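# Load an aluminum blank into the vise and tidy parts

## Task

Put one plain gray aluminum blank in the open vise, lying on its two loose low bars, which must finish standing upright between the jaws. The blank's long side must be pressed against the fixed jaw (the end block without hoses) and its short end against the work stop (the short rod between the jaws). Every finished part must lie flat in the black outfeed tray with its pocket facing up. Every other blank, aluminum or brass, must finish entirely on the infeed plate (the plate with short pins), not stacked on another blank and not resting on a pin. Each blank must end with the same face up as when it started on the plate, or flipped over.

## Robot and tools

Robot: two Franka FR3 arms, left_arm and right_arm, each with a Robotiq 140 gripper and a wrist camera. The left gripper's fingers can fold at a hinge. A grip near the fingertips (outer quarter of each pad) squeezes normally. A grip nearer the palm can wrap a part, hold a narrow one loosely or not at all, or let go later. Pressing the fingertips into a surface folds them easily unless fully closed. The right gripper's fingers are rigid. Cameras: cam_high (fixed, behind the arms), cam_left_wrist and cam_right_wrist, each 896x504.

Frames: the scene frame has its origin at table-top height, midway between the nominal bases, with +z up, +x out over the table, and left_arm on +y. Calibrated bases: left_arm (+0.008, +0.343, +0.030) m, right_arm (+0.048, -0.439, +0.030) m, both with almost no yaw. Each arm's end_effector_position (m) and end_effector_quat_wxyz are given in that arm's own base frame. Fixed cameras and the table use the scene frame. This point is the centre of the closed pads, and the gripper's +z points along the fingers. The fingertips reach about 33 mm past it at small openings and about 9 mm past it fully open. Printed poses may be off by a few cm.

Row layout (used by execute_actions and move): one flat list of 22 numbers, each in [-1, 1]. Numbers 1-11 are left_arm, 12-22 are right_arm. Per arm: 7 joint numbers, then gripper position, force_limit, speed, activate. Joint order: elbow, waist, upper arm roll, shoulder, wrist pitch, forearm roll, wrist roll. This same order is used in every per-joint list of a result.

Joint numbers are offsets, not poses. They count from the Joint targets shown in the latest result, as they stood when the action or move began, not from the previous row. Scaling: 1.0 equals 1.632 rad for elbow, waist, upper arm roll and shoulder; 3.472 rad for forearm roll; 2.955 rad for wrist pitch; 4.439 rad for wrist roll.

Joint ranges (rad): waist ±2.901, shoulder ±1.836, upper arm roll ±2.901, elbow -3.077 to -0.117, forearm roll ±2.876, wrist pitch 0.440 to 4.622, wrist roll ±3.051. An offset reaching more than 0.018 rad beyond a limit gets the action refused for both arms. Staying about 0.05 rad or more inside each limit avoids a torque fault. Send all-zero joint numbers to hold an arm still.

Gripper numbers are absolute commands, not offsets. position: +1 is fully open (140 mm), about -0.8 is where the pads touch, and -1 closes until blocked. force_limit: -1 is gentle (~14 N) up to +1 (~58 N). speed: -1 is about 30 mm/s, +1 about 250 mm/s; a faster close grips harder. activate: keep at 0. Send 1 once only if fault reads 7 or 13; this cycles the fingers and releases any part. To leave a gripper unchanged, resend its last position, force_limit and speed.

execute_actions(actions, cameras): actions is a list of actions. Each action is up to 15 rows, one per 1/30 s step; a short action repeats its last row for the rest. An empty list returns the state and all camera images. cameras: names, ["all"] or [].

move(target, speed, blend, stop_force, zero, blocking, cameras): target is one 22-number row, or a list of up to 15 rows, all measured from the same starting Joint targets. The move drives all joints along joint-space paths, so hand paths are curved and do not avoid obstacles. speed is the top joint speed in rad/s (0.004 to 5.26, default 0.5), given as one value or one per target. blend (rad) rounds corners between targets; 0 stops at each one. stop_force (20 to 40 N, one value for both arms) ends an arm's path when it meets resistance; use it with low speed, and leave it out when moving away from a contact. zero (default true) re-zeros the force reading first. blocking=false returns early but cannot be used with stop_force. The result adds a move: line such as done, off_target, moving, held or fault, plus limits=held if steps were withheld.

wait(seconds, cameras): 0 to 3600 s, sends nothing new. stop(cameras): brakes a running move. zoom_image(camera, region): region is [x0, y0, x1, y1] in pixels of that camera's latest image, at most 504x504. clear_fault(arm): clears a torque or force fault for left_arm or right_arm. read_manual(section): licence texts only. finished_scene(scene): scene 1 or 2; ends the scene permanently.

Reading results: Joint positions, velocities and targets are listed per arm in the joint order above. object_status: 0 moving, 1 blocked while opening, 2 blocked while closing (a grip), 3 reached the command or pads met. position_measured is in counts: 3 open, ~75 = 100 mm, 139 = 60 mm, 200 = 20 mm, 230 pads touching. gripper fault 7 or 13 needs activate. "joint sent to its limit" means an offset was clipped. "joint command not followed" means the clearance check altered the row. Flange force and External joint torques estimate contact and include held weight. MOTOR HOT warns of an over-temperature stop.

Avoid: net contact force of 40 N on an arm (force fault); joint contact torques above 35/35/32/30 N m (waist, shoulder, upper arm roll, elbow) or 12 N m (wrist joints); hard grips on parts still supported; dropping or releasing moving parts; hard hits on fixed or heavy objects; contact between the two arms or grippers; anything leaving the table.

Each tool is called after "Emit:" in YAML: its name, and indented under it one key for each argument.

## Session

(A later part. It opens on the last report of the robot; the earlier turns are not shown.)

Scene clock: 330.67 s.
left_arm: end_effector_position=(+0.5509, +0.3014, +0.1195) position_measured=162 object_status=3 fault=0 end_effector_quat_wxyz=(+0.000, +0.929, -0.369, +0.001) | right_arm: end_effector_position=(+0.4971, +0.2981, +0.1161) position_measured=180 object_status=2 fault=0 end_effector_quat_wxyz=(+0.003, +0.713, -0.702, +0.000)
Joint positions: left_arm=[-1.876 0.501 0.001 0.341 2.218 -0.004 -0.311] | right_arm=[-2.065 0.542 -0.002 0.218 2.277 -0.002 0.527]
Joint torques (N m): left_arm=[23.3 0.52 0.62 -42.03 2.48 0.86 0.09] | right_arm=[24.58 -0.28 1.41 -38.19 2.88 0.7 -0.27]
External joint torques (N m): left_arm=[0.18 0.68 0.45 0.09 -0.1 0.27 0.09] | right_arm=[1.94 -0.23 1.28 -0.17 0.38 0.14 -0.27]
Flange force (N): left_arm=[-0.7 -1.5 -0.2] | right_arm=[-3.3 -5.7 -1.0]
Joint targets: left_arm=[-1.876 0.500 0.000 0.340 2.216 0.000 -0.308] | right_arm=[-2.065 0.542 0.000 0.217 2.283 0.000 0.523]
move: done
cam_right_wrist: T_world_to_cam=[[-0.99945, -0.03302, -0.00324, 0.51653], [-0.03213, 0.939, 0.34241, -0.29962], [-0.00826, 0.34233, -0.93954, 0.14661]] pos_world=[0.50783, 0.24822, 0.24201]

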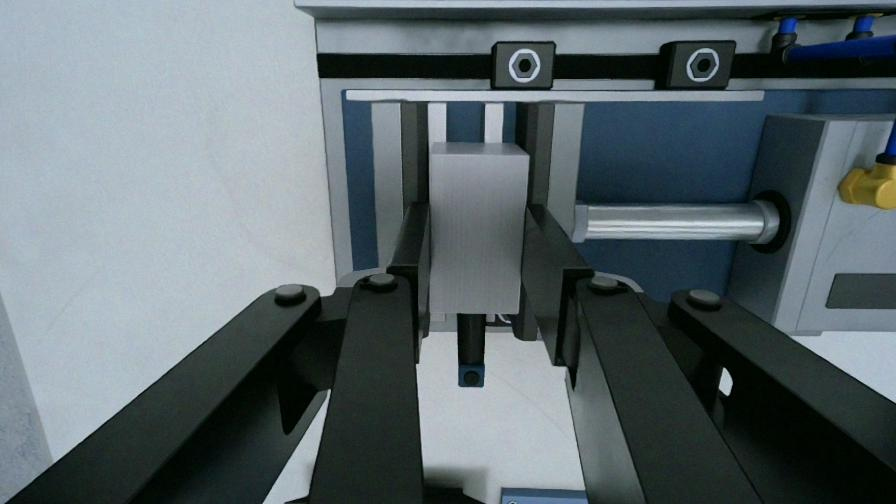

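Emit:
move:
  target: [0,0,0,0,0,0,0,-0.26,-0.1,-1,0,0.0085,0.0063,0,0.0059,-0.0014,0,0.0023,-1,-0.1,-1,0]
  speed: 0.03

Emit:
move:
  target: [0,0,0,0,0,0,0,-0.26,-0.1,-1,0,0.0101,-0.0027,0,0.007,-0.0017,0,-0.001,-1,-0.1,-1,0]
  speed: 0.03
  cameras: ["cam_right_wrist"]

Emit:
zoom_image:
  camera: "cam_right_wrist"
  region: [340, 90, 600, 350]

Scene clock: 339.27 s.
left_arm: end_effector_position=(+0.5509, +0.3014, +0.1195) position_measured=162 object_status=3 fault=0 end_effector_quat_wxyz=(+0.000, +0.929, -0.369, +0.001) | right_arm: end_effector_position=(+0.4974, +0.3030, +0.1151) position_measured=180 object_status=2 fault=0 end_effector_quat_wxyz=(+0.003, +0.714, -0.700, +0.000)
Joint positions: left_arm=[-1.876 0.501 0.001 0.341 2.218 -0.004 -0.311] | right_arm=[-2.055 0.549 -0.002 0.227 2.277 -0.002 0.529]
Joint torques (N m): left_arm=[23.24 0.43 0.6 -42.1 2.49 0.85 0.12] | right_arm=[25.99 1.68 2.62 -38.58 3.07 1.32 0.16]
External joint torques (N m): left_arm=[0.08 0.39 0.26 0.11 -0.09 0.25 0.12] | right_arm=[3.26 1.72 2.48 -0.14 0.56 0.76 0.16]
Flange force (N): left_arm=[-0.4 -1.0 -0.1] | right_arm=[-9.0 -8.2 -1.6]
Joint targets: left_arm=[-1.876 0.500 0.000 0.340 2.216 0.000 -0.308] | right_arm=[-2.051 0.552 0.000 0.227 2.279 0.000 0.534]
move: done

Scene clock: 340.07 s.
left_arm: end_effector_position=(+0.5509, +0.3014, +0.1195) position_measured=162 object_status=3 fault=0 end_effector_quat_wxyz=(+0.000, +0.929, -0.369, +0.001) | right_arm: end_effector_position=(+0.4995, +0.3032, +0.1136) position_measured=180 object_status=2 fault=0 end_effector_quat_wxyz=(+0.006, +0.714, -0.700, -0.001)
Joint positions: left_arm=[-1.876 0.501 0.001 0.341 2.218 -0.004 -0.311] | right_arm=[-2.041 0.548 -0.002 0.239 2.267 -0.002 0.529]
Joint velocities: left_arm=[within noise] | right_arm=[0.002 0.002 0.001 0.002 -0.003 -0.001 0.001]
Joint torques (N m): left_arm=[23.27 0.49 0.64 -42.14 2.5 0.85 0.09] | right_arm=[26.65 -0.02 1.46 -38.88 3.67 0.76 -0.08]
External joint torques (N m): left_arm=[0.18 0.65 0.48 -0.06 -0.08 0.25 0.09] | right_arm=[4 -0.05 1.24 -0.14 1.19 0.2 -0.08]
Flange force (N): left_arm=[-0.8 -1.0 -0.4] | right_arm=[-7.4 -11.6 -0.8]
Joint targets: left_arm=[-1.876 0.500 0.000 0.340 2.216 0.000 -0.308] | right_arm=[-2.035 0.548 0.000 0.238 2.274 0.000 0.529]
move: done
cam_right_wrist: T_world_to_cam=[[-0.99934, -0.03615, 0.00213, 0.51932], [-0.03329, 0.94008, 0.33932, -0.30282], [-0.01427, 0.33903, -0.94067, 0.14676]] pos_world=[0.51099, 0.25369, 0.2397]

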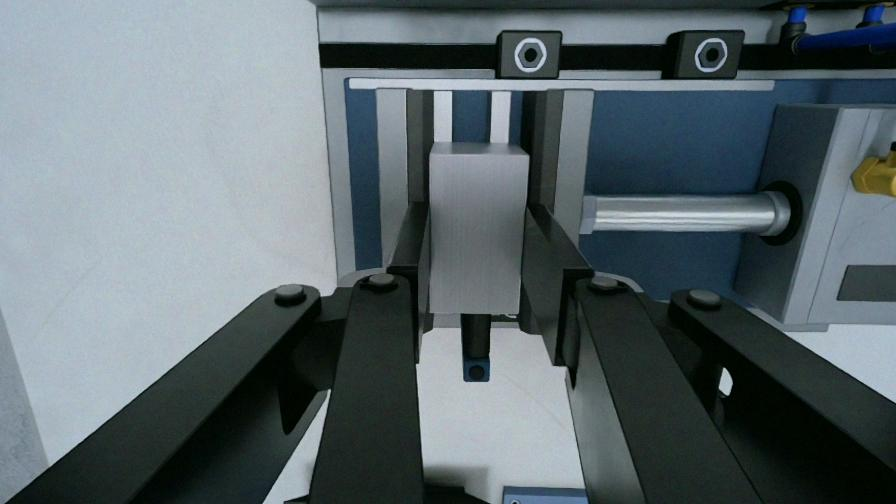

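Scaled by 1.938 from the camera's image (finer frame: 1280x720).

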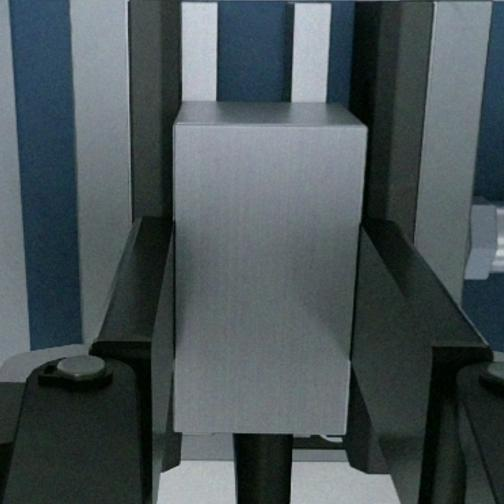

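Emit:
move:
  target: [0,0,0,0,0,0,0,-0.26,-0.1,-1,0,0.0005,0.0018,0,0.0053,0.0027,0,0.0007,-1,-0.1,-1,0]
  speed: 0.02

Emit:
move:
  target: [0,0,0,0,0,0,0,-0.26,-0.1,-1,0,-0.0015,0,0,0.0027,0.0023,0,0,-1,-0.1,-1,0]
  speed: 0.02
  cameras: ["cam_right_wrist"]

Scene clock: 346.93 s.
left_arm: end_effector_position=(+0.5509, +0.3014, +0.1195) position_measured=162 object_status=3 fault=0 end_effector_quat_wxyz=(+0.000, +0.929, -0.369, +0.001) | right_arm: end_effector_position=(+0.4996, +0.3032, +0.1119) position_measured=180 object_status=2 fault=0 end_effector_quat_wxyz=(+0.007, +0.714, -0.700, -0.001)
Joint positions: left_arm=[-1.876 0.501 0.001 0.341 2.218 -0.004 -0.311] | right_arm=[-2.039 0.548 -0.002 0.243 2.268 -0.002 0.529]
Joint torques (N m): left_arm=[23.3 0.47 0.67 -42.08 2.49 0.86 0.1] | right_arm=[26.29 0.92 2.17 -36.34 4.58 1.09 0.15]
External joint torques (N m): left_arm=[0.16 0.47 0.36 0.09 -0.08 0.27 0.1] | right_arm=[3.68 1.03 2.07 2.38 2.1 0.53 0.15]
Flange force (N): left_arm=[-0.5 -1.3 -0.2] | right_arm=[-11.5 -14.5 5.1]
Joint targets: left_arm=[-1.876 0.500 0.000 0.340 2.216 0.000 -0.308] | right_arm=[-2.034 0.551 0.000 0.247 2.282 0.000 0.532]
move: off_target (right_arm); right_arm: the wrist pitch is farthest, 0.014 rad from its target

Scene clock: 347.50 s.
left_arm: end_effector_position=(+0.5509, +0.3014, +0.1195) position_measured=162 object_status=3 fault=0 end_effector_quat_wxyz=(+0.000, +0.929, -0.369, +0.001) | right_arm: end_effector_position=(+0.4996, +0.3032, +0.1118) position_measured=180 object_status=2 fault=0 end_effector_quat_wxyz=(+0.007, +0.714, -0.700, -0.001)
Joint positions: left_arm=[-1.876 0.501 0.001 0.341 2.218 -0.004 -0.311] | right_arm=[-2.039 0.548 -0.002 0.244 2.268 -0.002 0.529]
Joint torques (N m): left_arm=[23.26 0.49 0.62 -42.08 2.49 0.86 0.12] | right_arm=[24.73 1.83 2.76 -33.87 4.94 1.36 0.11]
External joint torques (N m): left_arm=[0.17 0.59 0.4 0.01 -0.09 0.26 0.12] | right_arm=[2.07 1.82 2.55 4.99 2.46 0.8 0.1]
Flange force (N): left_arm=[-0.7 -1.2 -0.3] | right_arm=[-12.6 -14.3 11.0]
Joint targets: left_arm=[-1.876 0.500 0.000 0.340 2.216 0.000 -0.308] | right_arm=[-2.036 0.551 0.000 0.251 2.288 0.000 0.532]
move: off_target (right_arm); right_arm: the wrist pitch is farthest, 0.021 rad from its target
cam_right_wrist: T_world_to_cam=[[-0.99934, -0.03612, 0.0042, 0.51921], [-0.03257, 0.94051, 0.33819, -0.30262], [-0.01616, 0.33783, -0.94107, 0.14647]] pos_world=[0.51138, 0.25388, 0.238]

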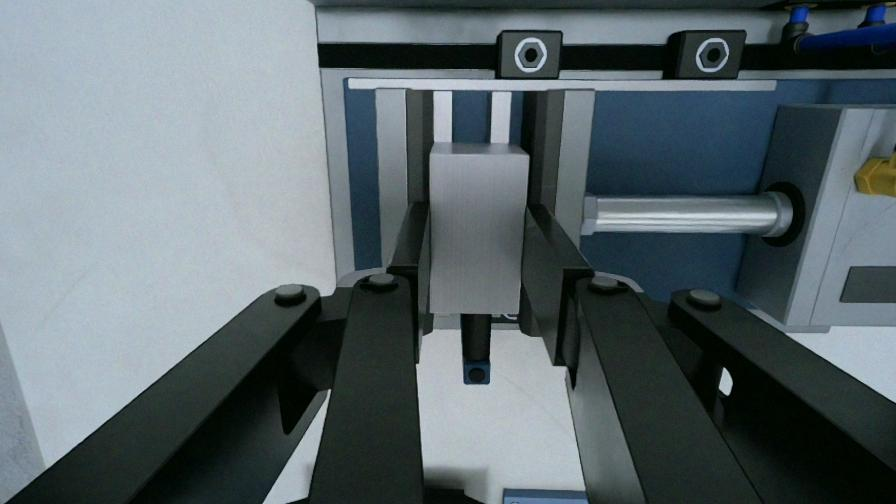

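Emit:
move:
  target:
    - [0,0,0,0,0,0,0,-0.26,-0.1,-1,0,0.0009,0,0,-0.0027,-0.0023,0,0,-1,-0.1,-1,0]
    - [0,0,0,0,0,0,0,-0.26,-0.1,-1,0,0.0009,0,0,-0.0027,-0.0023,0,0,-0.2,-0.1,-1,0]
    - [0,0,0,0,0,0,0,-0.26,-0.1,-1,0,0.0394,0,0,-0.0819,-0.0673,0,0,-0.2,-0.1,-1,0]
  speed: [0.03,0.1,0.12]
  cameras: ["cam_high","cam_right_wrist"]

Emit:
zoom_image:
  camera: "cam_right_wrist"
  region: [360, 120, 600, 340]

Emit:
zoom_image:
  camera: "cam_high"
  region: [340, 220, 460, 370]

Scene clock: 357.77 s.
left_arm: end_effector_position=(+0.5509, +0.3014, +0.1195) position_measured=162 object_status=3 fault=0 end_effector_quat_wxyz=(+0.000, +0.929, -0.369, +0.001) | right_arm: end_effector_position=(+0.4974, +0.3029, +0.1994) position_measured=154 object_status=3 fault=0 end_effector_quat_wxyz=(-0.001, +0.714, -0.700, +0.001)
Joint positions: left_arm=[-1.876 0.501 0.001 0.341 2.218 -0.004 -0.311] | right_arm=[-1.973 0.549 -0.001 0.118 2.094 -0.002 0.529]
Joint velocities: left_arm=[within noise] | right_arm=[-0.001 0 -0.002 0.001 -0.004 0.001 0]
Joint torques (N m): left_arm=[23.27 0.43 0.65 -42.13 2.49 0.86 0.11] | right_arm=[25.61 0.1 1.2 -35.59 2.18 0.8 0.14]
External joint torques (N m): left_arm=[0.22 0.63 0.52 -0.1 -0.08 0.26 0.1] | right_arm=[1.54 0.12 1.12 0.58 -0.33 0.15 0.14]
Flange force (N): left_arm=[-0.8 -1.1 -0.5] | right_arm=[-5.1 -6.3 -2.4]
Joint targets: left_arm=[-1.876 0.500 0.000 0.340 2.216 0.000 -0.308] | right_arm=[-1.972 0.551 0.000 0.118 2.089 0.000 0.532]
move: done; target 2's new numbers were sent with right_arm's wrist pitch 0.014 rad from that target
cam_right_wrist: T_world_to_cam=[[-0.99925, -0.03711, -0.01114, 0.51989], [-0.03867, 0.93732, 0.34632, -0.32964], [-0.00241, 0.3465, -0.93805, 0.21882]] pos_world=[0.50728, 0.25245, 0.32522]

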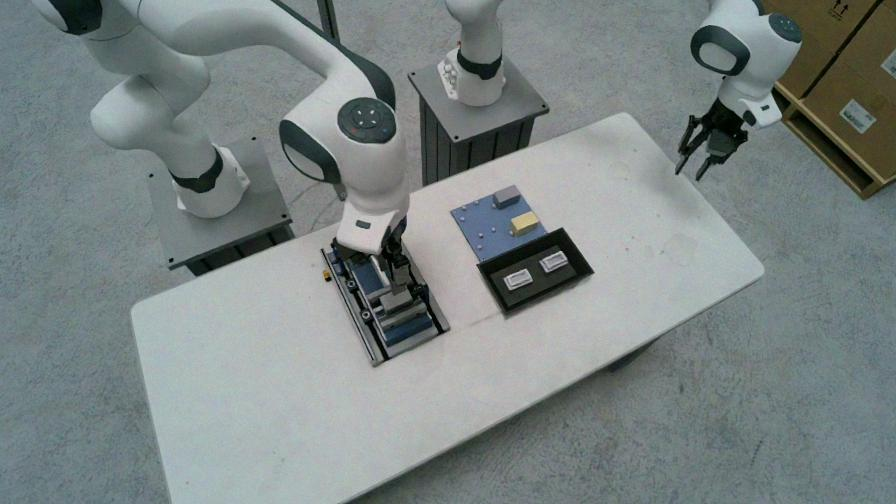

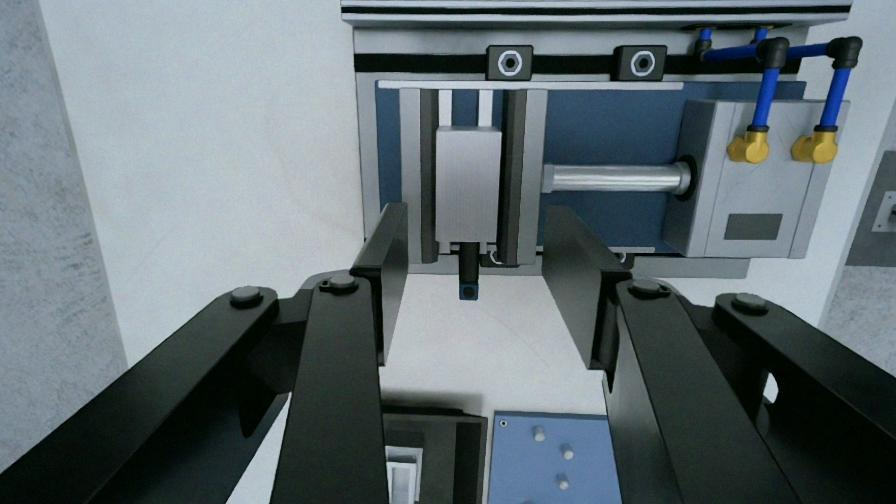

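Scaled by 2.100 from the camera's image (finer frame: 1280x720).

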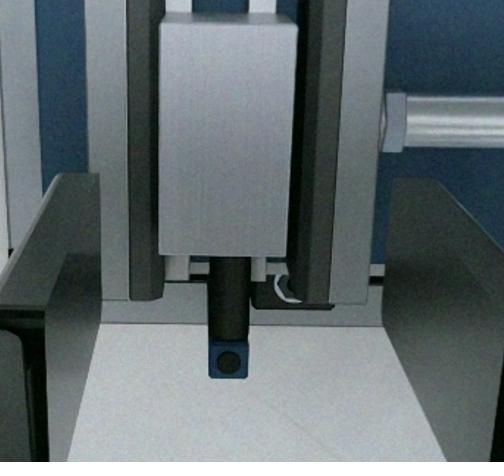

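Scaled by 3.360 from the camera's image (finer frame: 1280x720).

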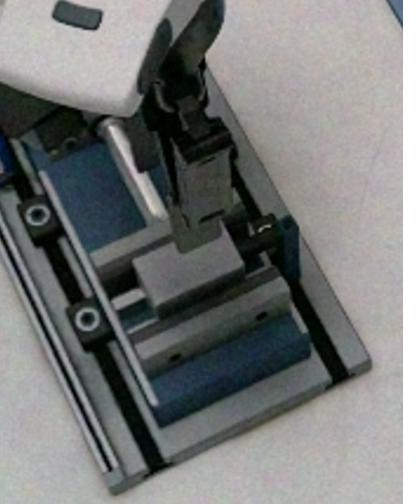

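Emit:
finished_scene:
  scene: 1

The scene is finished: the task was done.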